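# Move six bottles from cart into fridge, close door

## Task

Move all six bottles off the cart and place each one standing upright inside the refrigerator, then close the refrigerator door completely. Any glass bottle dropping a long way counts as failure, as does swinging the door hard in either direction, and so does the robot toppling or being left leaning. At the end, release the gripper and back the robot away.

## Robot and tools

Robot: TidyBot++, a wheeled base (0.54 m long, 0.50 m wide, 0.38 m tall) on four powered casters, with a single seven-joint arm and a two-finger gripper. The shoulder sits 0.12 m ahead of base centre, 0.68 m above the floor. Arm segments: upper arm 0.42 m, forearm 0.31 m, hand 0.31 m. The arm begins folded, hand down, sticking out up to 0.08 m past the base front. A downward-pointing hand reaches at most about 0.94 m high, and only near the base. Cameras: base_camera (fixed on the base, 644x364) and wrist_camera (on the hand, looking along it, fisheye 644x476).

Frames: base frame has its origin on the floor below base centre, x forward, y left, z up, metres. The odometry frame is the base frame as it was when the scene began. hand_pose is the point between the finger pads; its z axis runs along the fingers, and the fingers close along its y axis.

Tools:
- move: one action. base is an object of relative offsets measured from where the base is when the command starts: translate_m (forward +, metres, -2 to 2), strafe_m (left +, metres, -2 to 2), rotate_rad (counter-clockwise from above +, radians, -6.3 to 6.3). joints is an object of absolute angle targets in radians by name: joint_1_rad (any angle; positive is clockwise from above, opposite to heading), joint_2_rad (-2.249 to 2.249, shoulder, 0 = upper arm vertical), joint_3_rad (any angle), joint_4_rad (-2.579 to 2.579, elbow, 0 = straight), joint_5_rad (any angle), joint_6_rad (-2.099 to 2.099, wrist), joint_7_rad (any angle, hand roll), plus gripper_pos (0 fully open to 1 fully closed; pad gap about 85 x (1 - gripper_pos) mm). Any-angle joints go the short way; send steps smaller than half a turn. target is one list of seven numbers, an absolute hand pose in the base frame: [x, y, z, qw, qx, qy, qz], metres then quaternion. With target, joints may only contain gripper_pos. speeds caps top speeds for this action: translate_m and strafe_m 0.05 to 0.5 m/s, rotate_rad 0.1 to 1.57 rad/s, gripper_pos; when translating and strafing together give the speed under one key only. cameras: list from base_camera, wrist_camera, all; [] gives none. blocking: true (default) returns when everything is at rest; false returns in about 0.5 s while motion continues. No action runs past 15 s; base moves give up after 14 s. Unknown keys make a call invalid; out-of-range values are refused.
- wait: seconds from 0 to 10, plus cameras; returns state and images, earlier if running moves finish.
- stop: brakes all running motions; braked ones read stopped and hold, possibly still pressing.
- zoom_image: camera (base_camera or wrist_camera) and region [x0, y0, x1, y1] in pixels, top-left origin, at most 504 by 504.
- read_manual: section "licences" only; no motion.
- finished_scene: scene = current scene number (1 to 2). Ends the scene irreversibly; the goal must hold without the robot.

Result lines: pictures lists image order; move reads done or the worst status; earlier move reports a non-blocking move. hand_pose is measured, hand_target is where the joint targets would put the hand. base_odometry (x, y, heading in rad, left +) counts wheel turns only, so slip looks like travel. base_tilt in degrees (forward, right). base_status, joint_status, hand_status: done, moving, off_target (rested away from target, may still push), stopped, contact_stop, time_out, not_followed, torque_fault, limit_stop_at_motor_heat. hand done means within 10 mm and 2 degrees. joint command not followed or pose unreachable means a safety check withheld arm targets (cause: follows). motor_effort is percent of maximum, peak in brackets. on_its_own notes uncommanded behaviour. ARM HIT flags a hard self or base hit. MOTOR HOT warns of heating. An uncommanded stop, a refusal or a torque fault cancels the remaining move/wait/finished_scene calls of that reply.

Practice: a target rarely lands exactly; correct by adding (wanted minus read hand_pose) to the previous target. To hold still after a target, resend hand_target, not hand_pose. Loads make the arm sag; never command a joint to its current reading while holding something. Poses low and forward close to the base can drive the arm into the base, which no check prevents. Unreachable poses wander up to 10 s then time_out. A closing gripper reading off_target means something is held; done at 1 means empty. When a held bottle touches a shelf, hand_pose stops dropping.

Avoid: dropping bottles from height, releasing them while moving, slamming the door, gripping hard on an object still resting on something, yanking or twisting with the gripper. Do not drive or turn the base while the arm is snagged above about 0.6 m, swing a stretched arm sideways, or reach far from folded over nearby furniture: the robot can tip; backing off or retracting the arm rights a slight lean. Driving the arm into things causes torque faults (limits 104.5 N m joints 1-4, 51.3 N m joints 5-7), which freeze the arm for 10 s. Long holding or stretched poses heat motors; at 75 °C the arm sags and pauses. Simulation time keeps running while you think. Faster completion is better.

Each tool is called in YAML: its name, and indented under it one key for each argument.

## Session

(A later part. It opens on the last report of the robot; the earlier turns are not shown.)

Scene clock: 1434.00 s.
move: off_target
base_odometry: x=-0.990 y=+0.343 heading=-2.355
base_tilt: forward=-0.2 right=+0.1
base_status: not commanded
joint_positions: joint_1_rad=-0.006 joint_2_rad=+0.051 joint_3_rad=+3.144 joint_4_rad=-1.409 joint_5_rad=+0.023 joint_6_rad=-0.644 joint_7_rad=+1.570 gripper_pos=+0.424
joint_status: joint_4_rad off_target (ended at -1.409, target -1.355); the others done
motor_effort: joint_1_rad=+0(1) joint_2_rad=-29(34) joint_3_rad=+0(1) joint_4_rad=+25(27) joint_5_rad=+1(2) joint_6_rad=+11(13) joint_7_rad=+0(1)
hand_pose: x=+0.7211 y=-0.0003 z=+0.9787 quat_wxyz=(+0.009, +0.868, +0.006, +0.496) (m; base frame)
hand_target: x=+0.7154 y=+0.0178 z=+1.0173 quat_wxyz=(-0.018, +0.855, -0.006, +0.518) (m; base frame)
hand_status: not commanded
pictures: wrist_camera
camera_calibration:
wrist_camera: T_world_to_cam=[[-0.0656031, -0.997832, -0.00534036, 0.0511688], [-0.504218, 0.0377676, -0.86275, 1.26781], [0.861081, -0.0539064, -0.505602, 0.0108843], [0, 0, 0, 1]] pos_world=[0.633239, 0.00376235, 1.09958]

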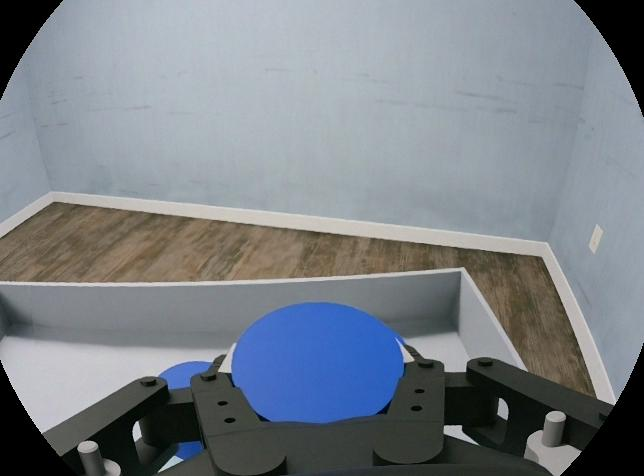

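move:
  joints: {"joint_2_rad": -0.237, "joint_4_rad": -1.32, "joint_6_rad": -1.03}
  blocking: false
  cameras: []

move:
  base: {"translate_m": -0.12, "strafe_m": 0.5}
  cameras: []

move:
  base: {"translate_m": 0.855, "strafe_m": 1.078, "rotate_rad": 1.277}
  joints: {"joint_1_rad": -0.381}
  cameras: ["wrist_camera", "base_camera"]

Scene clock: 1443.20 s.
move: moving
base_odometry: x=-0.990 y=+0.343 heading=-2.355
base_tilt: forward=-0.2 right=+0.1
base_status: not commanded
joint_positions: joint_1_rad=-0.006 joint_2_rad=-0.035 joint_3_rad=+3.144 joint_4_rad=-1.405 joint_5_rad=+0.023 joint_6_rad=-0.802 joint_7_rad=+1.570 gripper_pos=+0.424
joint_status: joint_2_rad moving; joint_4_rad moving; joint_6_rad moving
motor_effort: joint_1_rad=+0(1) joint_2_rad=-28(32) joint_3_rad=+1(1) joint_4_rad=+26(26) joint_5_rad=+2(2) joint_6_rad=+11(12) joint_7_rad=+0(1)
hand_pose: x=+0.6689 y=-0.0014 z=+0.9887 quat_wxyz=(+0.010, +0.885, +0.005, +0.466) (m; base frame)
hand_target: x=+0.6425 y=+0.0158 z=+1.0523 quat_wxyz=(-0.017, +0.863, -0.006, +0.505) (m; base frame)
hand_status: not commanded
pictures: none
No camera images: "cameras" was empty.

Scene clock: 1445.53 s.
move: off_target
base_odometry: x=-0.551 y=+0.075 heading=-2.355
base_tilt: forward=-0.2 right=+0.1
base_status: done
joint_positions: joint_1_rad=-0.015 joint_2_rad=-0.221 joint_3_rad=+3.138 joint_4_rad=-1.368 joint_5_rad=+0.023 joint_6_rad=-1.007 joint_7_rad=+1.570 gripper_pos=+0.424
joint_status: joint_4_rad off_target (ended at -1.368, target -1.320); the others done
motor_effort: joint_1_rad=+0(4) joint_2_rad=-15(29) joint_3_rad=+1(4) joint_4_rad=+23(26) joint_5_rad=+1(3) joint_6_rad=+10(12) joint_7_rad=+0(1)
hand_pose: x=+0.5729 y=+0.0037 z=+1.0502 quat_wxyz=(+0.007, +0.880, +0.008, +0.474) (m; base frame)
hand_target: x=+0.5643 y=+0.0138 z=+1.0775 quat_wxyz=(-0.017, +0.871, -0.006, +0.492) (m; base frame)
hand_status: not commanded
pictures: none
No camera images: "cameras" was empty.

Scene clock: 1449.97 s.
move: done
base_odometry: x=-0.391 y=-1.292 heading=-1.077
base_tilt: forward=-0.2 right=+0.1
base_status: done
joint_positions: joint_1_rad=-0.366 joint_2_rad=-0.218 joint_3_rad=+3.142 joint_4_rad=-1.368 joint_5_rad=+0.023 joint_6_rad=-1.010 joint_7_rad=+1.570 gripper_pos=+0.424
joint_status: all done
motor_effort: joint_1_rad=+0(4) joint_2_rad=-16(19) joint_3_rad=+1(4) joint_4_rad=+23(24) joint_5_rad=+0(3) joint_6_rad=+11(12) joint_7_rad=+0(1)
hand_pose: x=+0.5451 y=+0.1581 z=+1.0480 quat_wxyz=(-0.075, +0.867, +0.161, +0.465) (m; base frame)
hand_target: x=+0.5318 y=+0.1677 z=+1.0775 quat_wxyz=(-0.103, +0.858, +0.148, +0.481) (m; base frame)
hand_status: not commanded
pictures: base_camera, wrist_camera
camera_calibration:
wrist_camera: T_world_to_cam=[[0.283539, -0.958954, -0.00369634, -0.000134591], [-0.531635, -0.153981, -0.832859, 1.24686], [0.798104, 0.238113, -0.553473, 0.244326], [0, 0, 0, 1]] pos_world=[0.467915, 0.133686, 1.17369]

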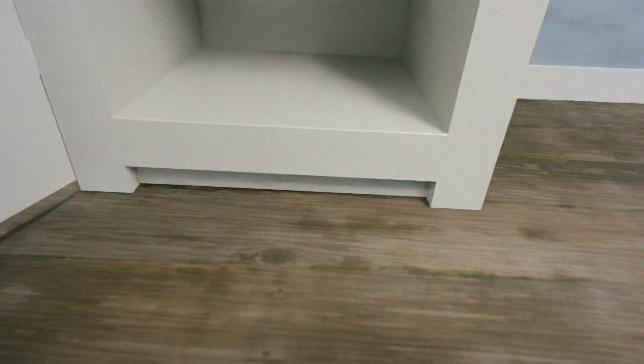

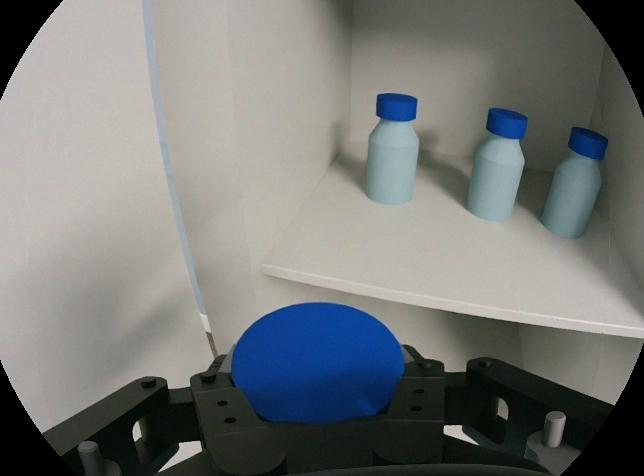

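move:
  base: {"strafe_m": -0.014}
  joints: {"joint_2_rad": -0.055, "joint_4_rad": -1.195, "joint_6_rad": -0.815}
  cameras: []

move:
  base: {"translate_m": 0.2}
  speeds: {"translate_m": 0.2}
  cameras: ["wrist_camera"]

Scene clock: 1464.70 s.
move: off_target
base_odometry: x=-0.403 y=-1.299 heading=-1.076
base_tilt: forward=-0.2 right=+0.1
base_status: done
joint_positions: joint_1_rad=-0.368 joint_2_rad=-0.031 joint_3_rad=+3.143 joint_4_rad=-1.251 joint_5_rad=+0.023 joint_6_rad=-0.869 joint_7_rad=+1.570 gripper_pos=+0.424
joint_status: joint_4_rad off_target (ended at -1.251, target -1.195); the others done
motor_effort: joint_1_rad=+0(2) joint_2_rad=-24(28) joint_3_rad=+0(4) joint_4_rad=+24(26) joint_5_rad=+1(2) joint_6_rad=+12(13) joint_7_rad=+0(1)
hand_pose: x=+0.6363 y=+0.1941 z=+1.0568 quat_wxyz=(-0.081, +0.850, +0.159, +0.496) (m; base frame)
hand_target: x=+0.6297 y=+0.2070 z=+1.1165 quat_wxyz=(-0.117, +0.817, +0.141, +0.547) (m; base frame)
hand_status: not commanded
pictures: none
No camera images: "cameras" was empty.

Scene clock: 1466.40 s.
move: done
base_odometry: x=-0.309 y=-1.475 heading=-1.077
base_tilt: forward=-0.2 right=+0.1
base_status: done
joint_positions: joint_1_rad=-0.368 joint_2_rad=-0.032 joint_3_rad=+3.143 joint_4_rad=-1.250 joint_5_rad=+0.023 joint_6_rad=-0.867 joint_7_rad=+1.570 gripper_pos=+0.424
joint_status: not commanded
motor_effort: joint_1_rad=+0(2) joint_2_rad=-23(28) joint_3_rad=+1(2) joint_4_rad=+24(26) joint_5_rad=+1(2) joint_6_rad=+11(13) joint_7_rad=+0(1)
hand_pose: x=+0.6361 y=+0.1945 z=+1.0579 quat_wxyz=(-0.081, +0.849, +0.159, +0.498) (m; base frame)
hand_target: x=+0.6297 y=+0.2070 z=+1.1165 quat_wxyz=(-0.117, +0.817, +0.141, +0.547) (m; base frame)
hand_status: not commanded
pictures: wrist_camera
camera_calibration:
wrist_camera: T_world_to_cam=[[0.288318, -0.9575, -0.00812941, 0.0104227], [-0.47066, -0.134319, -0.872031, 1.30796], [0.833878, 0.255248, -0.489383, 0.0746005], [0, 0, 0, 1]] pos_world=[0.55039, 0.166622, 1.17717]

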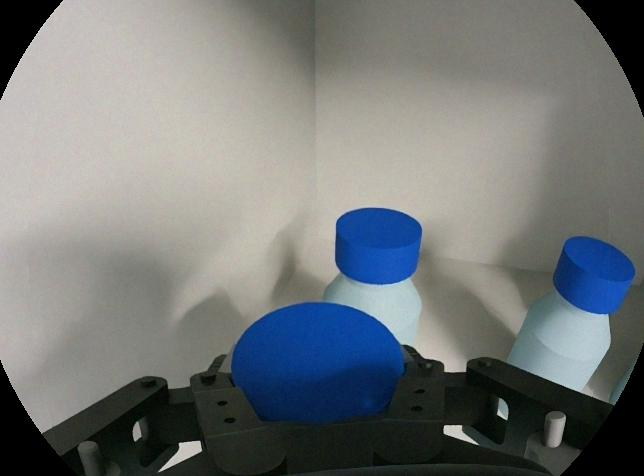

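move:
  joints: {"joint_2_rad": -0.070, "joint_4_rad": -1.276, "joint_6_rad": -0.779}
  cameras: []

move:
  joints: {"joint_2_rad": -0.075, "joint_4_rad": -1.30, "joint_6_rad": -0.760}
  cameras: []

move:
  joints: {"joint_2_rad": -0.080, "joint_4_rad": -1.325, "joint_6_rad": -0.740}
  cameras: []

move:
  joints: {"joint_2_rad": -0.085, "joint_4_rad": -1.35, "joint_6_rad": -0.720}
  cameras: []

Scene clock: 1481.43 s.
move: done
base_odometry: x=-0.309 y=-1.475 heading=-1.077
base_tilt: forward=-0.2 right=+0.1
base_status: not commanded
joint_positions: joint_1_rad=-0.368 joint_2_rad=-0.039 joint_3_rad=+3.143 joint_4_rad=-1.291 joint_5_rad=+0.023 joint_6_rad=-0.835 joint_7_rad=+1.570 gripper_pos=+0.424
joint_status: all done
motor_effort: joint_1_rad=+0(1) joint_2_rad=-24(26) joint_3_rad=+1(1) joint_4_rad=+24(26) joint_5_rad=+1(2) joint_6_rad=+12(13) joint_7_rad=+0(1)
hand_pose: x=+0.6364 y=+0.1948 z=+1.0472 quat_wxyz=(-0.081, +0.849, +0.160, +0.497) (m; base frame)
hand_target: x=+0.6280 y=+0.2063 z=+1.0884 quat_wxyz=(-0.115, +0.825, +0.142, +0.534) (m; base frame)
hand_status: not commanded
pictures: none
No camera images: "cameras" was empty.

Scene clock: 1482.03 s.
move: done
base_odometry: x=-0.309 y=-1.475 heading=-1.077
base_tilt: forward=-0.2 right=+0.1
base_status: not commanded
joint_positions: joint_1_rad=-0.368 joint_2_rad=-0.043 joint_3_rad=+3.143 joint_4_rad=-1.311 joint_5_rad=+0.023 joint_6_rad=-0.815 joint_7_rad=+1.570 gripper_pos=+0.424
joint_status: all done
motor_effort: joint_1_rad=+0(1) joint_2_rad=-24(26) joint_3_rad=+1(1) joint_4_rad=+24(25) joint_5_rad=+1(2) joint_6_rad=+12(12) joint_7_rad=+1(1)
hand_pose: x=+0.6368 y=+0.1951 z=+1.0431 quat_wxyz=(-0.082, +0.848, +0.160, +0.498) (m; base frame)
hand_target: x=+0.6280 y=+0.2063 z=+1.0826 quat_wxyz=(-0.115, +0.825, +0.142, +0.534) (m; base frame)
hand_status: not commanded
pictures: none
No camera images: "cameras" was empty.

Scene clock: 1482.63 s.
move: done
base_odometry: x=-0.309 y=-1.475 heading=-1.077
base_tilt: forward=-0.2 right=+0.1
base_status: not commanded
joint_positions: joint_1_rad=-0.368 joint_2_rad=-0.047 joint_3_rad=+3.143 joint_4_rad=-1.335 joint_5_rad=+0.023 joint_6_rad=-0.794 joint_7_rad=+1.570 gripper_pos=+0.424
joint_status: all done
motor_effort: joint_1_rad=+0(1) joint_2_rad=-24(25) joint_3_rad=+0(1) joint_4_rad=+24(25) joint_5_rad=+2(2) joint_6_rad=+11(12) joint_7_rad=+0(1)
hand_pose: x=+0.6369 y=+0.1952 z=+1.0378 quat_wxyz=(-0.082, +0.848, +0.160, +0.499) (m; base frame)
hand_target: x=+0.6279 y=+0.2063 z=+1.0765 quat_wxyz=(-0.115, +0.825, +0.142, +0.534) (m; base frame)
hand_status: not commanded
pictures: none
No camera images: "cameras" was empty.

Scene clock: 1483.23 s.
move: done
base_odometry: x=-0.309 y=-1.475 heading=-1.077
base_tilt: forward=-0.2 right=+0.1
base_status: not commanded
joint_positions: joint_1_rad=-0.368 joint_2_rad=-0.057 joint_3_rad=+3.143 joint_4_rad=-1.354 joint_5_rad=+0.023 joint_6_rad=-0.770 joint_7_rad=+1.570 gripper_pos=+0.424
joint_status: all done
motor_effort: joint_1_rad=+0(0) joint_2_rad=-24(25) joint_3_rad=+1(1) joint_4_rad=+25(25) joint_5_rad=+1(2) joint_6_rad=+11(13) joint_7_rad=+0(1)
hand_pose: x=+0.6359 y=+0.1949 z=+1.0384 quat_wxyz=(-0.083, +0.844, +0.159, +0.505) (m; base frame)
hand_target: x=+0.6278 y=+0.2063 z=+1.0704 quat_wxyz=(-0.115, +0.825, +0.142, +0.534) (m; base frame)
hand_status: not commanded
pictures: none
No camera images: "cameras" was empty.

move:
  joints: {"gripper_pos": 0.1}
  cameras: ["wrist_camera"]

Scene clock: 1497.77 s.
move: done
base_odometry: x=-0.309 y=-1.475 heading=-1.077
base_tilt: forward=-0.2 right=+0.1
base_status: not commanded
joint_positions: joint_1_rad=-0.368 joint_2_rad=-0.081 joint_3_rad=+3.143 joint_4_rad=-1.354 joint_5_rad=+0.023 joint_6_rad=-0.748 joint_7_rad=+1.570 gripper_pos=+0.100
joint_status: all done
motor_effort: joint_1_rad=+0(1) joint_2_rad=-19(24) joint_3_rad=+1(1) joint_4_rad=+20(24) joint_5_rad=+1(2) joint_6_rad=+8(11) joint_7_rad=+0(1)
hand_pose: x=+0.6305 y=+0.1930 z=+1.0578 quat_wxyz=(-0.086, +0.832, +0.157, +0.524) (m; base frame)
hand_target: x=+0.6278 y=+0.2063 z=+1.0704 quat_wxyz=(-0.115, +0.825, +0.142, +0.534) (m; base frame)
hand_status: not commanded
pictures: wrist_camera
camera_calibration:
wrist_camera: T_world_to_cam=[[0.291347, -0.956543, -0.0119747, 0.0125122], [-0.417518, -0.115887, -0.901248, 1.29884], [0.860695, 0.267575, -0.433137, 0.000874005], [0, 0, 0, 1]] pos_world=[0.537892, 0.162253, 1.17111]

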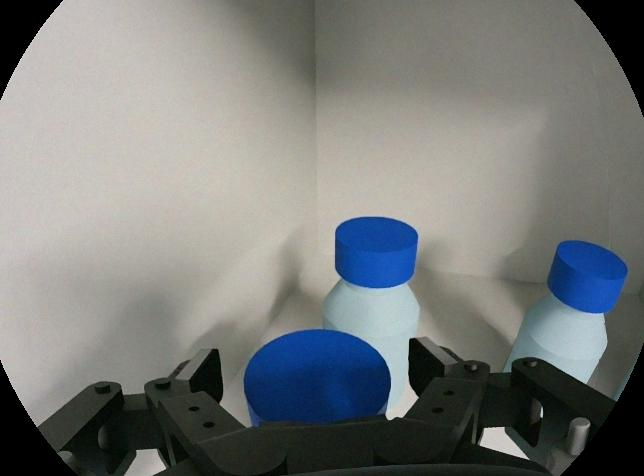

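move:
  joints: {"joint_2_rad": -0.25, "joint_4_rad": -1.375, "joint_6_rad": -0.97}
  blocking: false
  cameras: []

move:
  base: {"translate_m": -0.35}
  cameras: ["wrist_camera"]

move:
  base: {"translate_m": -1.135, "strafe_m": 0.475, "rotate_rad": -1.279}
  joints: {"joint_1_rad": -0.078, "gripper_pos": 0.2}
  cameras: []

move:
  base: {"translate_m": 0.09, "strafe_m": -0.482}
  cameras: ["wrist_camera"]

Scene clock: 1506.23 s.
move: moving
base_odometry: x=-0.309 y=-1.475 heading=-1.077
base_tilt: forward=-0.2 right=+0.1
base_status: not commanded
joint_positions: joint_1_rad=-0.368 joint_2_rad=-0.172 joint_3_rad=+3.143 joint_4_rad=-1.357 joint_5_rad=+0.023 joint_6_rad=-0.860 joint_7_rad=+1.570 gripper_pos=+0.100
joint_status: joint_2_rad moving; joint_4_rad moving; joint_6_rad moving
motor_effort: joint_1_rad=+0(0) joint_2_rad=-14(21) joint_3_rad=+1(1) joint_4_rad=+20(21) joint_5_rad=+1(2) joint_6_rad=+7(9) joint_7_rad=+0(1)
hand_pose: x=+0.5836 y=+0.1743 z=+1.0728 quat_wxyz=(-0.085, +0.839, +0.157, +0.515) (m; base frame)
hand_target: x=+0.5602 y=+0.1791 z=+1.0707 quat_wxyz=(-0.108, +0.846, +0.146, +0.501) (m; base frame)
hand_status: not commanded
pictures: none
No camera images: "cameras" was empty.

Scene clock: 1508.37 s.
move: done
base_odometry: x=-0.475 y=-1.167 heading=-1.078
base_tilt: forward=-0.2 right=+0.1
base_status: done
joint_positions: joint_1_rad=-0.370 joint_2_rad=-0.258 joint_3_rad=+3.141 joint_4_rad=-1.360 joint_5_rad=+0.023 joint_6_rad=-0.930 joint_7_rad=+1.570 gripper_pos=+0.100
joint_status: all done
motor_effort: joint_1_rad=+0(2) joint_2_rad=-10(15) joint_3_rad=+1(5) joint_4_rad=+19(20) joint_5_rad=+1(2) joint_6_rad=+8(9) joint_7_rad=+0(1)
hand_pose: x=+0.5419 y=+0.1593 z=+1.0924 quat_wxyz=(-0.086, +0.835, +0.157, +0.520) (m; base frame)
hand_target: x=+0.5350 y=+0.1690 z=+1.0692 quat_wxyz=(-0.105, +0.854, +0.147, +0.489) (m; base frame)
hand_status: not commanded
pictures: wrist_camera
camera_calibration:
wrist_camera: T_world_to_cam=[[0.290113, -0.956909, -0.0126623, 0.00804054], [-0.426553, -0.117454, -0.896804, 1.28939], [0.856672, 0.265576, -0.442247, 0.113565], [0, 0, 0, 1]] pos_world=[0.450373, 0.128978, 1.20665]

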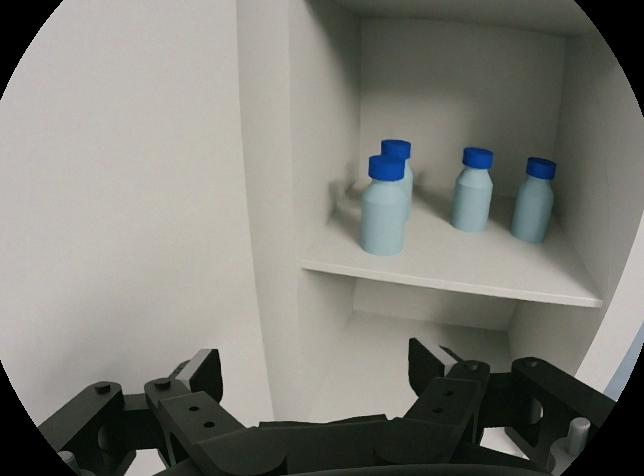

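Scene clock: 1512.50 s.
move: done
base_odometry: x=-0.593 y=+0.058 heading=-2.357
base_tilt: forward=-0.2 right=+0.1
base_status: done
joint_positions: joint_1_rad=-0.094 joint_2_rad=-0.250 joint_3_rad=+3.141 joint_4_rad=-1.360 joint_5_rad=+0.023 joint_6_rad=-0.930 joint_7_rad=+1.570 gripper_pos=+0.200
joint_status: all done
motor_effort: joint_1_rad=+0(2) joint_2_rad=-11(16) joint_3_rad=+0(3) joint_4_rad=+19(20) joint_5_rad=+1(2) joint_6_rad=+8(9) joint_7_rad=+0(1)
hand_pose: x=+0.5726 y=+0.0389 z=+1.0884 quat_wxyz=(-0.014, +0.851, +0.041, +0.523) (m; base frame)
hand_target: x=+0.5665 y=+0.0372 z=+1.0692 quat_wxyz=(-0.030, +0.866, +0.017, +0.499) (m; base frame)
hand_status: not commanded
pictures: none
No camera images: "cameras" was empty.

Scene clock: 1514.67 s.
move: done
base_odometry: x=-0.998 y=+0.336 heading=-2.358
base_tilt: forward=-0.2 right=+0.1
base_status: done
joint_positions: joint_1_rad=-0.091 joint_2_rad=-0.250 joint_3_rad=+3.143 joint_4_rad=-1.360 joint_5_rad=+0.023 joint_6_rad=-0.930 joint_7_rad=+1.570 gripper_pos=+0.200
joint_status: not commanded
motor_effort: joint_1_rad=+0(2) joint_2_rad=-11(12) joint_3_rad=+1(3) joint_4_rad=+19(19) joint_5_rad=+1(2) joint_6_rad=+8(9) joint_7_rad=+0(1)
hand_pose: x=+0.5728 y=+0.0361 z=+1.0885 quat_wxyz=(-0.012, +0.851, +0.039, +0.523) (m; base frame)
hand_target: x=+0.5665 y=+0.0372 z=+1.0692 quat_wxyz=(-0.030, +0.866, +0.017, +0.499) (m; base frame)
hand_status: not commanded
pictures: wrist_camera
camera_calibration:
wrist_camera: T_world_to_cam=[[0.0137197, -0.999828, -0.0124715, 0.0407907], [-0.450032, 0.00496358, -0.892999, 1.28951], [0.892907, 0.0178642, -0.449887, 0.114582], [0, 0, 0, 1]] pos_world=[0.47745, 0.0323362, 1.20359]

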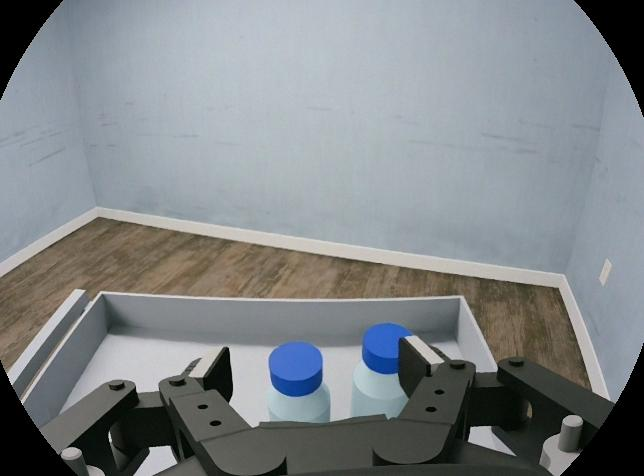

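move:
  joints: {"joint_1_rad": -0.117, "joint_2_rad": -0.098, "joint_4_rad": -1.822, "joint_6_rad": -0.350, "gripper_pos": 0.2}
  cameras: ["wrist_camera"]

Scene clock: 1527.73 s.
move: done
base_odometry: x=-0.998 y=+0.336 heading=-2.358
base_tilt: forward=-0.2 right=+0.1
base_status: not commanded
joint_positions: joint_1_rad=-0.095 joint_2_rad=-0.106 joint_3_rad=+3.143 joint_4_rad=-1.806 joint_5_rad=+0.023 joint_6_rad=-0.388 joint_7_rad=+1.570 gripper_pos=+0.200
joint_status: all done
motor_effort: joint_1_rad=+0(1) joint_2_rad=-18(20) joint_3_rad=+1(1) joint_4_rad=+20(22) joint_5_rad=+1(2) joint_6_rad=+8(9) joint_7_rad=+0(1)
hand_pose: x=+0.6545 y=+0.0488 z=+0.9060 quat_wxyz=(-0.015, +0.863, +0.047, +0.503) (m; base frame)
hand_target: x=+0.6572 y=+0.0655 z=+0.9025 quat_wxyz=(-0.040, +0.860, +0.034, +0.507) (m; base frame)
hand_status: not commanded
pictures: wrist_camera
camera_calibration:
wrist_camera: T_world_to_cam=[[0.0293766, -0.999544, -0.00693662, 0.0347985], [-0.491674, -0.00840753, -0.870739, 1.17098], [0.870284, 0.0289899, -0.491697, 0.0114755], [0, 0, 0, 1]] pos_world=[0.564734, 0.0442951, 1.02551]

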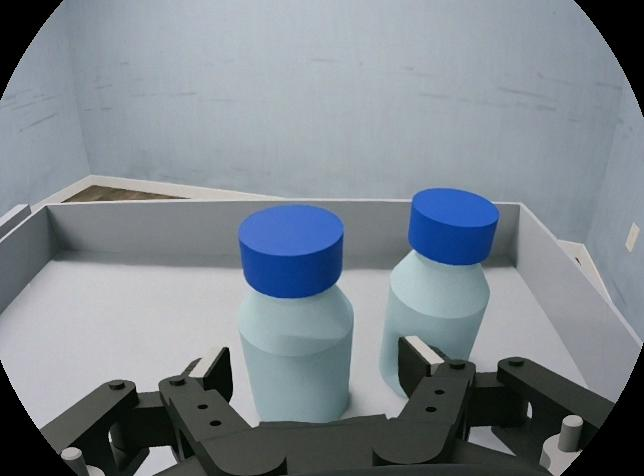

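move:
  joints: {"joint_1_rad": -0.130}
  cameras: []

move:
  joints: {"joint_2_rad": 0.1175, "joint_4_rad": -1.569, "joint_6_rad": -0.343}
  cameras: ["wrist_camera"]

Scene clock: 1539.30 s.
move: done
base_odometry: x=-0.998 y=+0.336 heading=-2.358
base_tilt: forward=-0.2 right=+0.1
base_status: not commanded
joint_positions: joint_1_rad=-0.110 joint_2_rad=-0.106 joint_3_rad=+3.143 joint_4_rad=-1.806 joint_5_rad=+0.023 joint_6_rad=-0.386 joint_7_rad=+1.570 gripper_pos=+0.200
joint_status: all done
motor_effort: joint_1_rad=+0(1) joint_2_rad=-18(18) joint_3_rad=+1(1) joint_4_rad=+20(21) joint_5_rad=+0(2) joint_6_rad=+8(8) joint_7_rad=+0(1)
hand_pose: x=+0.6540 y=+0.0570 z=+0.9066 quat_wxyz=(-0.019, +0.862, +0.053, +0.504) (m; base frame)
hand_target: x=+0.6563 y=+0.0725 z=+0.9025 quat_wxyz=(-0.044, +0.860, +0.039, +0.507) (m; base frame)
hand_status: not commanded
pictures: none
No camera images: "cameras" was empty.

Scene clock: 1540.60 s.
move: done
base_odometry: x=-0.998 y=+0.336 heading=-2.358
base_tilt: forward=-0.2 right=+0.1
base_status: not commanded
joint_positions: joint_1_rad=-0.110 joint_2_rad=+0.107 joint_3_rad=+3.143 joint_4_rad=-1.602 joint_5_rad=+0.023 joint_6_rad=-0.377 joint_7_rad=+1.570 gripper_pos=+0.200
joint_status: all done
motor_effort: joint_1_rad=+0(1) joint_2_rad=-26(28) joint_3_rad=+0(1) joint_4_rad=+20(21) joint_5_rad=+1(1) joint_6_rad=+8(9) joint_7_rad=+0(1)
hand_pose: x=+0.7427 y=+0.0668 z=+0.9037 quat_wxyz=(-0.019, +0.862, +0.054, +0.504) (m; base frame)
hand_target: x=+0.7540 y=+0.0853 z=+0.9255 quat_wxyz=(-0.046, +0.848, +0.038, +0.526) (m; base frame)
hand_status: not commanded
pictures: wrist_camera
camera_calibration:
wrist_camera: T_world_to_cam=[[0.0448602, -0.99897, -0.00676052, 0.0384933], [-0.489585, -0.0160856, -0.871807, 1.21241], [0.870801, 0.0424193, -0.489803, -0.0700161], [0, 0, 0, 1]] pos_world=[0.652822, 0.060926, 1.02295]

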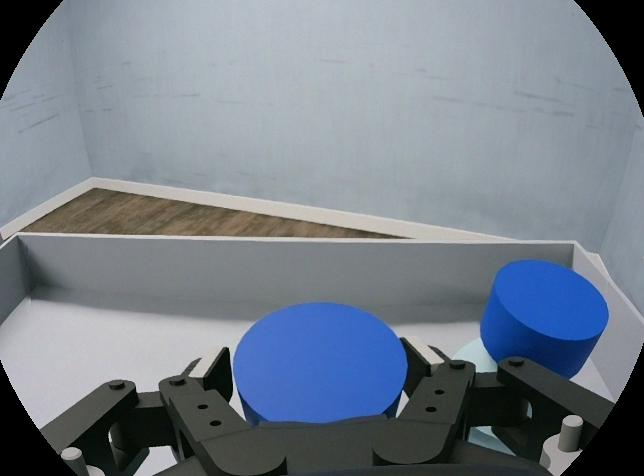

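move:
  joints: {"gripper_pos": 0.6}
  cameras: []

move:
  joints: {"joint_2_rad": 0.084, "joint_4_rad": -1.285, "joint_6_rad": -0.672}
  cameras: ["wrist_camera"]

Scene clock: 1548.10 s.
move: off_target
base_odometry: x=-0.998 y=+0.336 heading=-2.358
base_tilt: forward=-0.2 right=+0.1
base_status: not commanded
joint_positions: joint_1_rad=-0.110 joint_2_rad=+0.107 joint_3_rad=+3.143 joint_4_rad=-1.601 joint_5_rad=+0.023 joint_6_rad=-0.376 joint_7_rad=+1.570 gripper_pos=+0.424
joint_status: gripper_pos off_target (ended at +0.424, target +0.600)
motor_effort: joint_1_rad=+0(1) joint_2_rad=-27(28) joint_3_rad=+1(1) joint_4_rad=+21(22) joint_5_rad=+1(2) joint_6_rad=+9(9) joint_7_rad=+1(1)
hand_pose: x=+0.7430 y=+0.0669 z=+0.9041 quat_wxyz=(-0.019, +0.862, +0.054, +0.504) (m; base frame)
hand_target: x=+0.7540 y=+0.0853 z=+0.9255 quat_wxyz=(-0.046, +0.848, +0.038, +0.526) (m; base frame)
hand_status: not commanded
pictures: none
No camera images: "cameras" was empty.

Scene clock: 1549.73 s.
move: off_target
base_odometry: x=-0.998 y=+0.336 heading=-2.358
base_tilt: forward=-0.2 right=+0.1
base_status: not commanded
joint_positions: joint_1_rad=-0.110 joint_2_rad=+0.107 joint_3_rad=+3.143 joint_4_rad=-1.337 joint_5_rad=+0.023 joint_6_rad=-0.647 joint_7_rad=+1.570 gripper_pos=+0.424
joint_status: joint_4_rad off_target (ended at -1.337, target -1.285); the others done
motor_effort: joint_1_rad=+0(1) joint_2_rad=-31(35) joint_3_rad=+0(1) joint_4_rad=+25(27) joint_5_rad=+1(2) joint_6_rad=+11(12) joint_7_rad=+1(1)
hand_pose: x=+0.7424 y=+0.0652 z=+0.9848 quat_wxyz=(-0.017, +0.864, +0.051, +0.501) (m; base frame)
hand_target: x=+0.7342 y=+0.0827 z=+1.0230 quat_wxyz=(-0.045, +0.852, +0.039, +0.521) (m; base frame)
hand_status: not commanded
pictures: wrist_camera
camera_calibration:
wrist_camera: T_world_to_cam=[[0.0388033, -0.999227, -0.00629986, 0.0414764], [-0.49518, -0.0137527, -0.868681, 1.28392], [0.867923, 0.0368273, -0.495331, -0.0219884], [0, 0, 0, 1]] pos_world=[0.653245, 0.0599114, 1.10468]

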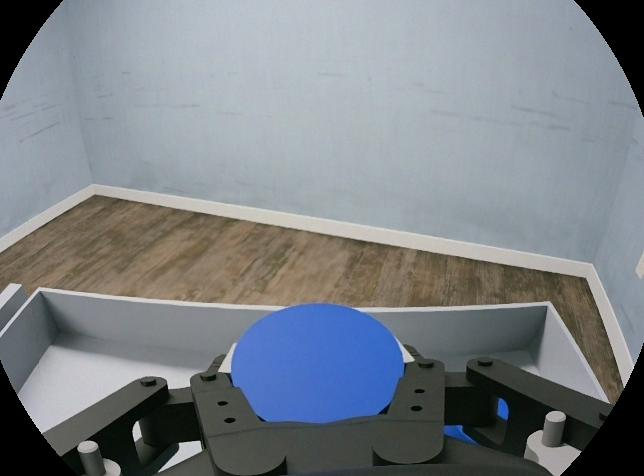

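move:
  joints: {"joint_2_rad": -0.237, "joint_4_rad": -1.32, "joint_6_rad": -1.03}
  blocking: false
  cameras: []

move:
  base: {"translate_m": -0.135, "strafe_m": 0.5}
  cameras: []

move:
  base: {"translate_m": 0.868, "strafe_m": 1.074, "rotate_rad": 1.277}
  joints: {"joint_1_rad": 0.164}
  cameras: ["wrist_camera", "base_camera"]

Scene clock: 1564.80 s.
move: moving
base_odometry: x=-0.998 y=+0.336 heading=-2.358
base_tilt: forward=-0.2 right=+0.1
base_status: not commanded
joint_positions: joint_1_rad=-0.110 joint_2_rad=+0.022 joint_3_rad=+3.143 joint_4_rad=-1.337 joint_5_rad=+0.023 joint_6_rad=-0.777 joint_7_rad=+1.570 gripper_pos=+0.424
joint_status: joint_2_rad moving; joint_4_rad moving; joint_6_rad moving
motor_effort: joint_1_rad=+0(0) joint_2_rad=-31(34) joint_3_rad=+0(1) joint_4_rad=+26(27) joint_5_rad=+1(2) joint_6_rad=+11(12) joint_7_rad=+0(1)
hand_pose: x=+0.6953 y=+0.0593 z=+1.0018 quat_wxyz=(-0.016, +0.875, +0.050, +0.482) (m; base frame)
hand_target: x=+0.6648 y=+0.0736 z=+1.0518 quat_wxyz=(-0.044, +0.859, +0.039, +0.508) (m; base frame)
hand_status: not commanded
pictures: none
No camera images: "cameras" was empty.

Scene clock: 1567.13 s.
move: done
base_odometry: x=-0.549 y=+0.077 heading=-2.357
base_tilt: forward=-0.2 right=+0.1
base_status: done
joint_positions: joint_1_rad=-0.119 joint_2_rad=-0.223 joint_3_rad=+3.138 joint_4_rad=-1.337 joint_5_rad=+0.023 joint_6_rad=-1.006 joint_7_rad=+1.570 gripper_pos=+0.424
joint_status: all done
motor_effort: joint_1_rad=+0(4) joint_2_rad=-16(31) joint_3_rad=+1(4) joint_4_rad=+23(26) joint_5_rad=+1(4) joint_6_rad=+11(12) joint_7_rad=+1(1)
hand_pose: x=+0.5705 y=+0.0512 z=+1.0681 quat_wxyz=(-0.018, +0.871, +0.054, +0.488) (m; base frame)
hand_target: x=+0.5605 y=+0.0599 z=+1.0775 quat_wxyz=(-0.042, +0.870, +0.040, +0.490) (m; base frame)
hand_status: not commanded
pictures: none
No camera images: "cameras" was empty.

Scene clock: 1571.57 s.
move: done
base_odometry: x=-0.405 y=-1.296 heading=-1.080
base_tilt: forward=-0.2 right=+0.1
base_status: done
joint_positions: joint_1_rad=+0.144 joint_2_rad=-0.218 joint_3_rad=+3.139 joint_4_rad=-1.337 joint_5_rad=+0.023 joint_6_rad=-1.011 joint_7_rad=+1.570 gripper_pos=+0.424
joint_status: all done
motor_effort: joint_1_rad=+0(3) joint_2_rad=-16(19) joint_3_rad=+1(3) joint_4_rad=+23(24) joint_5_rad=+1(3) joint_6_rad=+11(12) joint_7_rad=+0(1)
hand_pose: x=+0.5695 y=-0.0689 z=+1.0644 quat_wxyz=(+0.046, +0.873, -0.062, +0.482) (m; base frame)
hand_target: x=+0.5589 y=-0.0706 z=+1.0775 quat_wxyz=(+0.030, +0.866, -0.088, +0.491) (m; base frame)
hand_status: not commanded
pictures: base_camera, wrist_camera
camera_calibration:
wrist_camera: T_world_to_cam=[[-0.218112, -0.975909, -0.00545262, 0.0617922], [-0.514809, 0.119801, -0.848893, 1.2649], [0.829095, -0.182346, -0.528537, 0.21482], [0, 0, 0, 1]] pos_world=[0.486555, -0.0520612, 1.18764]

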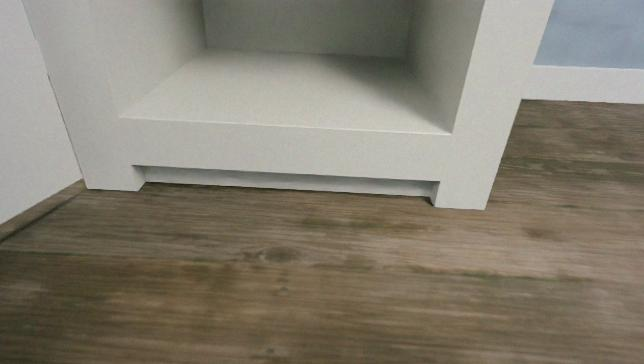

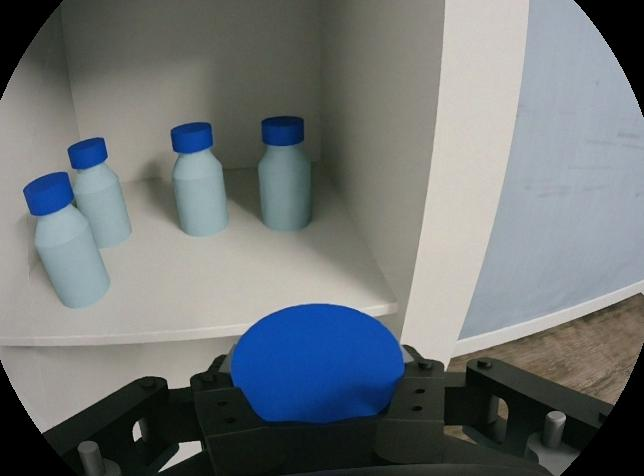

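move:
  joints: {"joint_2_rad": -0.125, "joint_4_rad": -1.265, "joint_6_rad": -0.815}
  base: {"strafe_m": -0.022}
  speeds: {"strafe_m": 0.1}

zoom_image:
  camera: "base_camera"
  region: [0, 140, 250, 280]

zoom_image:
  camera: "base_camera"
  region: [394, 140, 644, 280]

Scene clock: 1632.30 s.
move: off_target
base_odometry: x=-0.424 y=-1.307 heading=-1.079
base_tilt: forward=-0.2 right=+0.1
base_status: done
joint_positions: joint_1_rad=+0.151 joint_2_rad=-0.104 joint_3_rad=+3.141 joint_4_rad=-1.315 joint_5_rad=+0.022 joint_6_rad=-0.864 joint_7_rad=+1.570 gripper_pos=+0.424
joint_status: joint_4_rad off_target (ended at -1.315, target -1.265); the others done
motor_effort: joint_1_rad=+0(2) joint_2_rad=-22(25) joint_3_rad=+1(4) joint_4_rad=+24(25) joint_5_rad=+2(2) joint_6_rad=+11(12) joint_7_rad=+0(1)
hand_pose: x=+0.6357 y=-0.0823 z=+1.0606 quat_wxyz=(+0.049, +0.859, -0.063, +0.506) (m; base frame)
hand_target: x=+0.6341 y=-0.0830 z=+1.1139 quat_wxyz=(+0.034, +0.825, -0.084, +0.558) (m; base frame)
hand_status: not commanded
pictures: base_camera, wrist_camera
camera_calibration:
wrist_camera: T_world_to_cam=[[-0.222949, -0.974789, -0.00889945, 0.0698819], [-0.466797, 0.114769, -0.876886, 1.29606], [0.8558, -0.191347, -0.480617, 0.0869294], [0, 0, 0, 1]] pos_world=[0.546185, -0.0639946, 1.1789]

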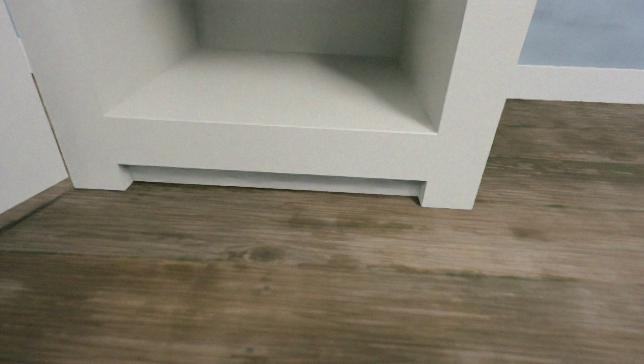

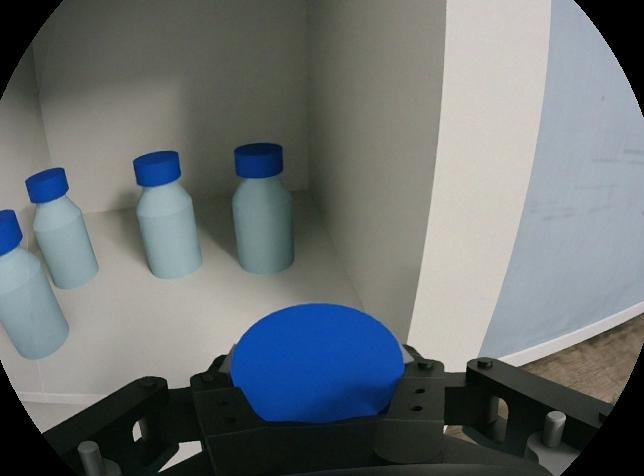

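Scaled by 2.016.

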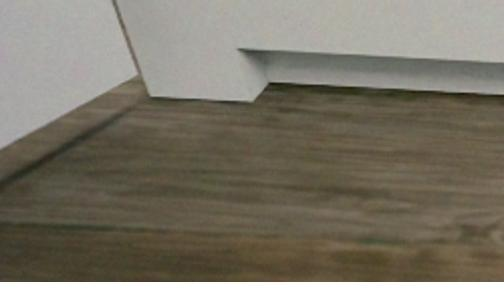

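Scaled by 2.016.

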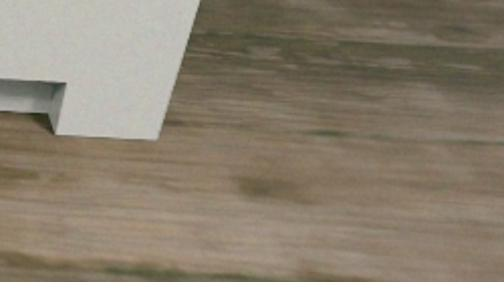

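move:
  base: {"translate_m": 0.204}
  speeds: {"translate_m": 0.2}
  cameras: ["wrist_camera"]

move:
  joints: {"joint_2_rad": -0.142, "joint_4_rad": -1.343, "joint_6_rad": -0.79}
  cameras: []

move:
  joints: {"joint_2_rad": -0.146, "joint_4_rad": -1.363, "joint_6_rad": -0.773}
  cameras: ["wrist_camera"]

Scene clock: 1664.70 s.
move: done
base_odometry: x=-0.328 y=-1.487 heading=-1.080
base_tilt: forward=-0.2 right=+0.1
base_status: done
joint_positions: joint_1_rad=+0.151 joint_2_rad=-0.103 joint_3_rad=+3.141 joint_4_rad=-1.315 joint_5_rad=+0.022 joint_6_rad=-0.863 joint_7_rad=+1.570 gripper_pos=+0.424
joint_status: not commanded
motor_effort: joint_1_rad=+0(1) joint_2_rad=-21(25) joint_3_rad=+0(2) joint_4_rad=+24(25) joint_5_rad=+1(2) joint_6_rad=+12(12) joint_7_rad=+0(1)
hand_pose: x=+0.6359 y=-0.0824 z=+1.0606 quat_wxyz=(+0.049, +0.859, -0.063, +0.506) (m; base frame)
hand_target: x=+0.6341 y=-0.0830 z=+1.1139 quat_wxyz=(+0.034, +0.825, -0.084, +0.558) (m; base frame)
hand_status: not commanded
pictures: wrist_camera
camera_calibration:
wrist_camera: T_world_to_cam=[[-0.222994, -0.974779, -0.00891442, 0.0699155], [-0.466574, 0.114756, -0.877006, 1.29617], [0.85591, -0.191408, -0.480396, 0.0864308], [0, 0, 0, 1]] pos_world=[0.546373, -0.0640472, 1.17889]

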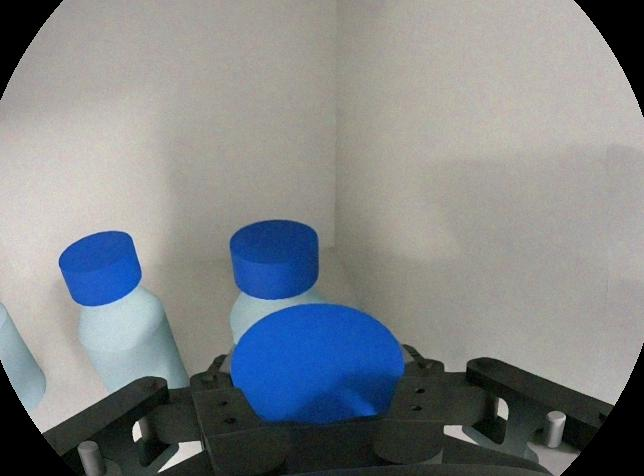

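Scene clock: 1665.53 s.
move: done
base_odometry: x=-0.328 y=-1.487 heading=-1.080
base_tilt: forward=-0.2 right=+0.1
base_status: not commanded
joint_positions: joint_1_rad=+0.151 joint_2_rad=-0.112 joint_3_rad=+3.141 joint_4_rad=-1.357 joint_5_rad=+0.022 joint_6_rad=-0.844 joint_7_rad=+1.570 gripper_pos=+0.424
joint_status: all done
motor_effort: joint_1_rad=+0(1) joint_2_rad=-21(23) joint_3_rad=+1(1) joint_4_rad=+24(25) joint_5_rad=+1(2) joint_6_rad=+12(12) joint_7_rad=+0(1)
hand_pose: x=+0.6337 y=-0.0820 z=+1.0462 quat_wxyz=(+0.049, +0.862, -0.063, +0.500) (m; base frame)
hand_target: x=+0.6302 y=-0.0823 z=+1.0850 quat_wxyz=(+0.033, +0.835, -0.085, +0.543) (m; base frame)
hand_status: not commanded
pictures: none
No camera images: "cameras" was empty.

Scene clock: 1666.13 s.
move: done
base_odometry: x=-0.328 y=-1.487 heading=-1.080
base_tilt: forward=-0.2 right=+0.1
base_status: not commanded
joint_positions: joint_1_rad=+0.151 joint_2_rad=-0.115 joint_3_rad=+3.141 joint_4_rad=-1.373 joint_5_rad=+0.022 joint_6_rad=-0.827 joint_7_rad=+1.570 gripper_pos=+0.424
joint_status: all done
motor_effort: joint_1_rad=+0(0) joint_2_rad=-21(22) joint_3_rad=+1(1) joint_4_rad=+24(25) joint_5_rad=+1(2) joint_6_rad=+11(12) joint_7_rad=+0(1)
hand_pose: x=+0.6344 y=-0.0820 z=+1.0432 quat_wxyz=(+0.049, +0.861, -0.063, +0.502) (m; base frame)
hand_target: x=+0.6304 y=-0.0823 z=+1.0803 quat_wxyz=(+0.033, +0.834, -0.085, +0.543) (m; base frame)
hand_status: not commanded
pictures: wrist_camera
camera_calibration:
wrist_camera: T_world_to_cam=[[-0.222335, -0.974939, -0.0078473, 0.0682675], [-0.476011, 0.115572, -0.871812, 1.28078], [0.85087, -0.190099, -0.489778, 0.0925334], [0, 0, 0, 1]] pos_world=[0.546109, -0.0638744, 1.16245]

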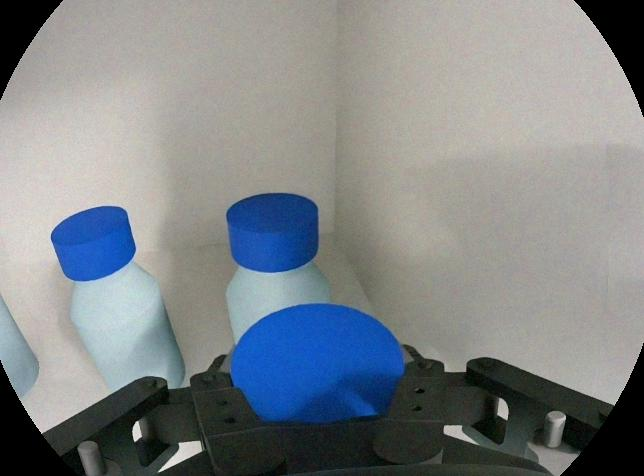

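move:
  joints: {"joint_2_rad": -0.150, "joint_4_rad": -1.385, "joint_6_rad": -0.755}
  cameras: []

move:
  joints: {"joint_2_rad": -0.155, "joint_4_rad": -1.410, "joint_6_rad": -0.735}
  cameras: []

move:
  joints: {"joint_2_rad": -0.160, "joint_4_rad": -1.435, "joint_6_rad": -0.715}
  cameras: ["wrist_camera"]

Scene clock: 1673.00 s.
move: done
base_odometry: x=-0.328 y=-1.487 heading=-1.080
base_tilt: forward=-0.2 right=+0.1
base_status: not commanded
joint_positions: joint_1_rad=+0.151 joint_2_rad=-0.119 joint_3_rad=+3.141 joint_4_rad=-1.395 joint_5_rad=+0.022 joint_6_rad=-0.808 joint_7_rad=+1.570 gripper_pos=+0.424
joint_status: all done
motor_effort: joint_1_rad=+0(0) joint_2_rad=-21(23) joint_3_rad=+0(1) joint_4_rad=+24(26) joint_5_rad=+1(1) joint_6_rad=+11(12) joint_7_rad=+0(1)
hand_pose: x=+0.6345 y=-0.0819 z=+1.0382 quat_wxyz=(+0.049, +0.861, -0.063, +0.502) (m; base frame)
hand_target: x=+0.6307 y=-0.0824 z=+1.0747 quat_wxyz=(+0.033, +0.834, -0.085, +0.543) (m; base frame)
hand_status: not commanded
pictures: none
No camera images: "cameras" was empty.

Scene clock: 1673.60 s.
move: done
base_odometry: x=-0.328 y=-1.487 heading=-1.080
base_tilt: forward=-0.2 right=+0.1
base_status: not commanded
joint_positions: joint_1_rad=+0.151 joint_2_rad=-0.127 joint_3_rad=+3.141 joint_4_rad=-1.414 joint_5_rad=+0.022 joint_6_rad=-0.784 joint_7_rad=+1.570 gripper_pos=+0.424
joint_status: all done
motor_effort: joint_1_rad=+0(1) joint_2_rad=-20(22) joint_3_rad=+1(1) joint_4_rad=+25(25) joint_5_rad=+1(2) joint_6_rad=+11(12) joint_7_rad=+0(1)
hand_pose: x=+0.6342 y=-0.0818 z=+1.0379 quat_wxyz=(+0.049, +0.858, -0.062, +0.508) (m; base frame)
hand_target: x=+0.6306 y=-0.0824 z=+1.0684 quat_wxyz=(+0.033, +0.834, -0.085, +0.543) (m; base frame)
hand_status: not commanded
pictures: none
No camera images: "cameras" was empty.

Scene clock: 1674.20 s.
move: done
base_odometry: x=-0.328 y=-1.487 heading=-1.080
base_tilt: forward=-0.2 right=+0.1
base_status: not commanded
joint_positions: joint_1_rad=+0.151 joint_2_rad=-0.137 joint_3_rad=+3.141 joint_4_rad=-1.433 joint_5_rad=+0.022 joint_6_rad=-0.760 joint_7_rad=+1.570 gripper_pos=+0.424
joint_status: all done
motor_effort: joint_1_rad=+0(1) joint_2_rad=-20(20) joint_3_rad=+1(1) joint_4_rad=+23(24) joint_5_rad=+1(2) joint_6_rad=+10(12) joint_7_rad=+0(1)
hand_pose: x=+0.6331 y=-0.0815 z=+1.0383 quat_wxyz=(+0.049, +0.854, -0.062, +0.514) (m; base frame)
hand_target: x=+0.6304 y=-0.0823 z=+1.0621 quat_wxyz=(+0.033, +0.834, -0.085, +0.543) (m; base frame)
hand_status: not commanded
pictures: wrist_camera
camera_calibration:
wrist_camera: T_world_to_cam=[[-0.220689, -0.975298, -0.00949042, 0.0690953], [-0.451412, 0.110761, -0.885415, 1.27404], [0.864594, -0.191118, -0.464705, 0.0565154], [0, 0, 0, 1]] pos_world=[0.541504, -0.0629244, 1.15498]

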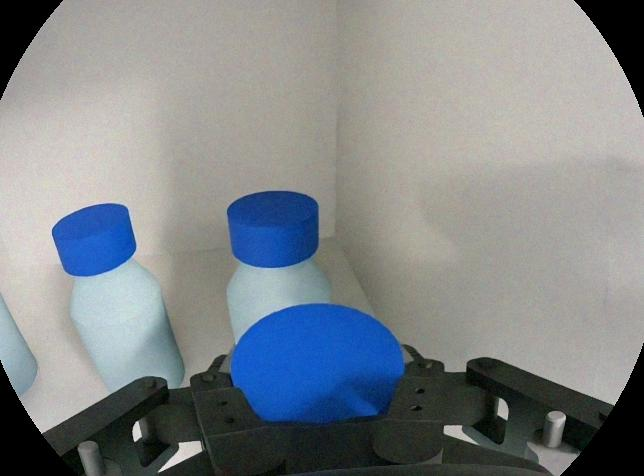

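move:
  joints: {"gripper_pos": 0.2}
  cameras: ["wrist_camera"]

Scene clock: 1678.63 s.
move: done
base_odometry: x=-0.328 y=-1.487 heading=-1.080
base_tilt: forward=-0.2 right=+0.1
base_status: not commanded
joint_positions: joint_1_rad=+0.151 joint_2_rad=-0.153 joint_3_rad=+3.141 joint_4_rad=-1.434 joint_5_rad=+0.022 joint_6_rad=-0.744 joint_7_rad=+1.570 gripper_pos=+0.200
joint_status: all done
motor_effort: joint_1_rad=+0(1) joint_2_rad=-15(20) joint_3_rad=+1(1) joint_4_rad=+20(24) joint_5_rad=+1(2) joint_6_rad=+8(11) joint_7_rad=+0(1)
hand_pose: x=+0.6294 y=-0.0808 z=+1.0511 quat_wxyz=(+0.050, +0.846, -0.061, +0.527) (m; base frame)
hand_target: x=+0.6304 y=-0.0823 z=+1.0621 quat_wxyz=(+0.033, +0.834, -0.085, +0.543) (m; base frame)
hand_status: not commanded
pictures: wrist_camera
camera_calibration:
wrist_camera: T_world_to_cam=[[-0.220025, -0.975424, -0.0116738, 0.0708935], [-0.423311, 0.106254, -0.899732, 1.28058], [0.878861, -0.193022, -0.436287, 0.0267598], [0, 0, 0, 1]] pos_world=[0.534164, -0.0617497, 1.16468]

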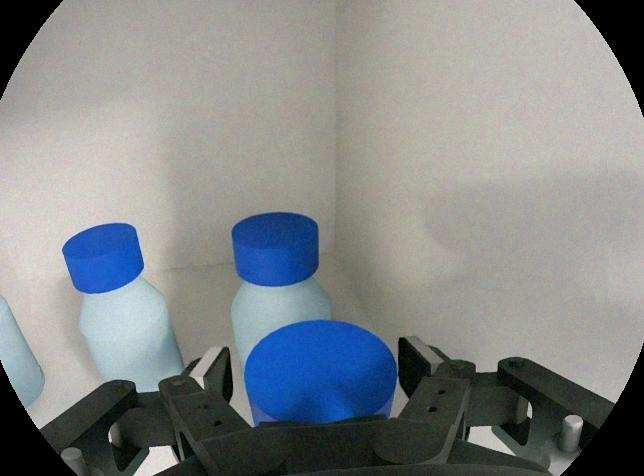

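move:
  joints: {"joint_2_rad": -0.25, "joint_4_rad": -1.375, "joint_6_rad": -0.97}
  blocking: false
  cameras: []

move:
  base: {"translate_m": -0.35}
  cameras: ["wrist_camera"]

move:
  base: {"translate_m": -1.135, "strafe_m": 0.475, "rotate_rad": -1.285}
  joints: {"joint_1_rad": 0.035}
  cameras: []

move:
  base: {"translate_m": 0.075, "strafe_m": -0.482}
  cameras: ["wrist_camera", "base_camera"]

Scene clock: 1720.87 s.
move: moving
base_odometry: x=-0.328 y=-1.487 heading=-1.079
base_tilt: forward=-0.2 right=+0.1
base_status: not commanded
joint_positions: joint_1_rad=+0.151 joint_2_rad=-0.229 joint_3_rad=+3.141 joint_4_rad=-1.409 joint_5_rad=+0.022 joint_6_rad=-0.926 joint_7_rad=+1.570 gripper_pos=+0.200
joint_status: joint_2_rad moving; joint_4_rad moving; joint_6_rad moving
motor_effort: joint_1_rad=+0(0) joint_2_rad=-10(18) joint_3_rad=+1(1) joint_4_rad=+20(22) joint_5_rad=+1(1) joint_6_rad=+8(9) joint_7_rad=+0(1)
hand_pose: x=+0.5761 y=-0.0736 z=+1.0528 quat_wxyz=(+0.048, +0.866, -0.064, +0.493) (m; base frame)
hand_target: x=+0.5650 y=-0.0716 z=+1.0690 quat_wxyz=(+0.031, +0.861, -0.088, +0.500) (m; base frame)
hand_status: not commanded
pictures: none
No camera images: "cameras" was empty.

Scene clock: 1722.97 s.
move: done
base_odometry: x=-0.493 y=-1.178 heading=-1.081
base_tilt: forward=-0.2 right=+0.1
base_status: done
joint_positions: joint_1_rad=+0.151 joint_2_rad=-0.258 joint_3_rad=+3.141 joint_4_rad=-1.400 joint_5_rad=+0.022 joint_6_rad=-0.934 joint_7_rad=+1.570 gripper_pos=+0.200
joint_status: all done
motor_effort: joint_1_rad=+0(1) joint_2_rad=-11(15) joint_3_rad=+1(2) joint_4_rad=+19(20) joint_5_rad=+1(2) joint_6_rad=+8(9) joint_7_rad=+0(1)
hand_pose: x=+0.5643 y=-0.0719 z=+1.0687 quat_wxyz=(+0.049, +0.859, -0.064, +0.506) (m; base frame)
hand_target: x=+0.5623 y=-0.0711 z=+1.0692 quat_wxyz=(+0.031, +0.862, -0.088, +0.499) (m; base frame)
hand_status: not commanded
pictures: wrist_camera
camera_calibration:
wrist_camera: T_world_to_cam=[[-0.224494, -0.97443, -0.00939003, 0.0656689], [-0.467455, 0.11614, -0.876354, 1.26857], [0.855037, -0.192347, -0.481575, 0.155271], [0, 0, 0, 1]] pos_world=[0.474981, -0.0534758, 1.18711]

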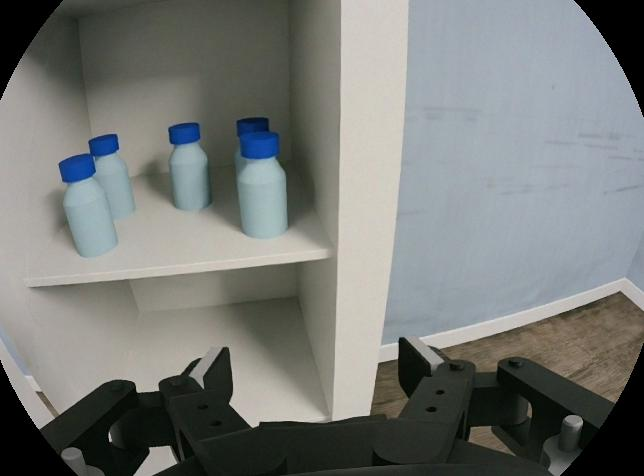

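Scene clock: 1727.10 s.
move: done
base_odometry: x=-0.609 y=+0.047 heading=-2.366
base_tilt: forward=-0.2 right=+0.1
base_status: done
joint_positions: joint_1_rad=+0.046 joint_2_rad=-0.250 joint_3_rad=+3.140 joint_4_rad=-1.400 joint_5_rad=+0.022 joint_6_rad=-0.934 joint_7_rad=+1.570 gripper_pos=+0.200
joint_status: all done
motor_effort: joint_1_rad=+0(2) joint_2_rad=-11(15) joint_3_rad=+0(3) joint_4_rad=+19(20) joint_5_rad=+1(3) joint_6_rad=+8(9) joint_7_rad=+1(1)
hand_pose: x=+0.5725 y=-0.0244 z=+1.0651 quat_wxyz=(+0.022, +0.863, -0.018, +0.504) (m; base frame)
hand_target: x=+0.5678 y=-0.0135 z=+1.0692 quat_wxyz=(-0.002, +0.866, -0.032, +0.500) (m; base frame)
hand_status: not commanded
pictures: none
No camera images: "cameras" was empty.

Scene clock: 1729.23 s.
move: done
base_odometry: x=-1.000 y=+0.339 heading=-2.367
base_tilt: forward=-0.2 right=+0.1
base_status: done
joint_positions: joint_1_rad=+0.046 joint_2_rad=-0.250 joint_3_rad=+3.143 joint_4_rad=-1.400 joint_5_rad=+0.022 joint_6_rad=-0.934 joint_7_rad=+1.570 gripper_pos=+0.200
joint_status: not commanded
motor_effort: joint_1_rad=+0(1) joint_2_rad=-11(13) joint_3_rad=+1(3) joint_4_rad=+19(20) joint_5_rad=+1(2) joint_6_rad=+8(9) joint_7_rad=+0(1)
hand_pose: x=+0.5723 y=-0.0262 z=+1.0652 quat_wxyz=(+0.023, +0.863, -0.020, +0.504) (m; base frame)
hand_target: x=+0.5678 y=-0.0135 z=+1.0692 quat_wxyz=(-0.002, +0.866, -0.032, +0.500) (m; base frame)
hand_status: not commanded
pictures: base_camera, wrist_camera
camera_calibration:
wrist_camera: T_world_to_cam=[[-0.123496, -0.992301, -0.00930742, 0.0535966], [-0.483526, 0.0683621, -0.872656, 1.26799], [0.866574, -0.103269, -0.488246, 0.158421], [0, 0, 0, 1]] pos_world=[0.482442, -0.0171385, 1.18437]

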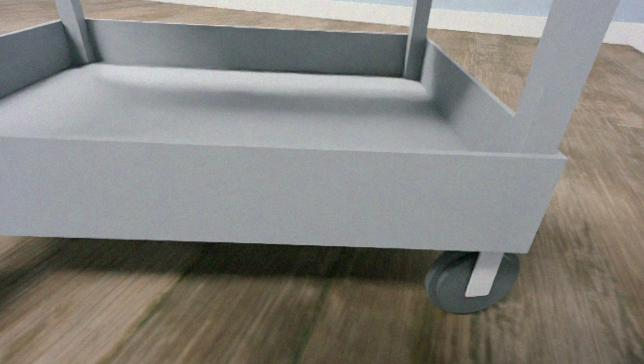

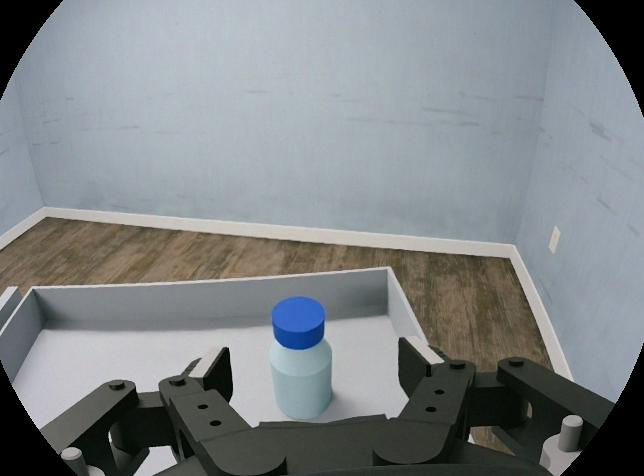

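zoom_image:
  camera: "wrist_camera"
  region: [240, 270, 366, 440]

Scaled by 2.965.

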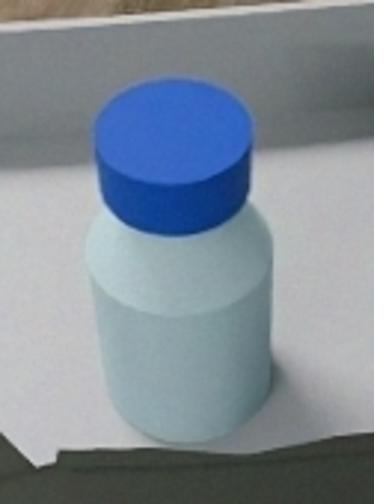

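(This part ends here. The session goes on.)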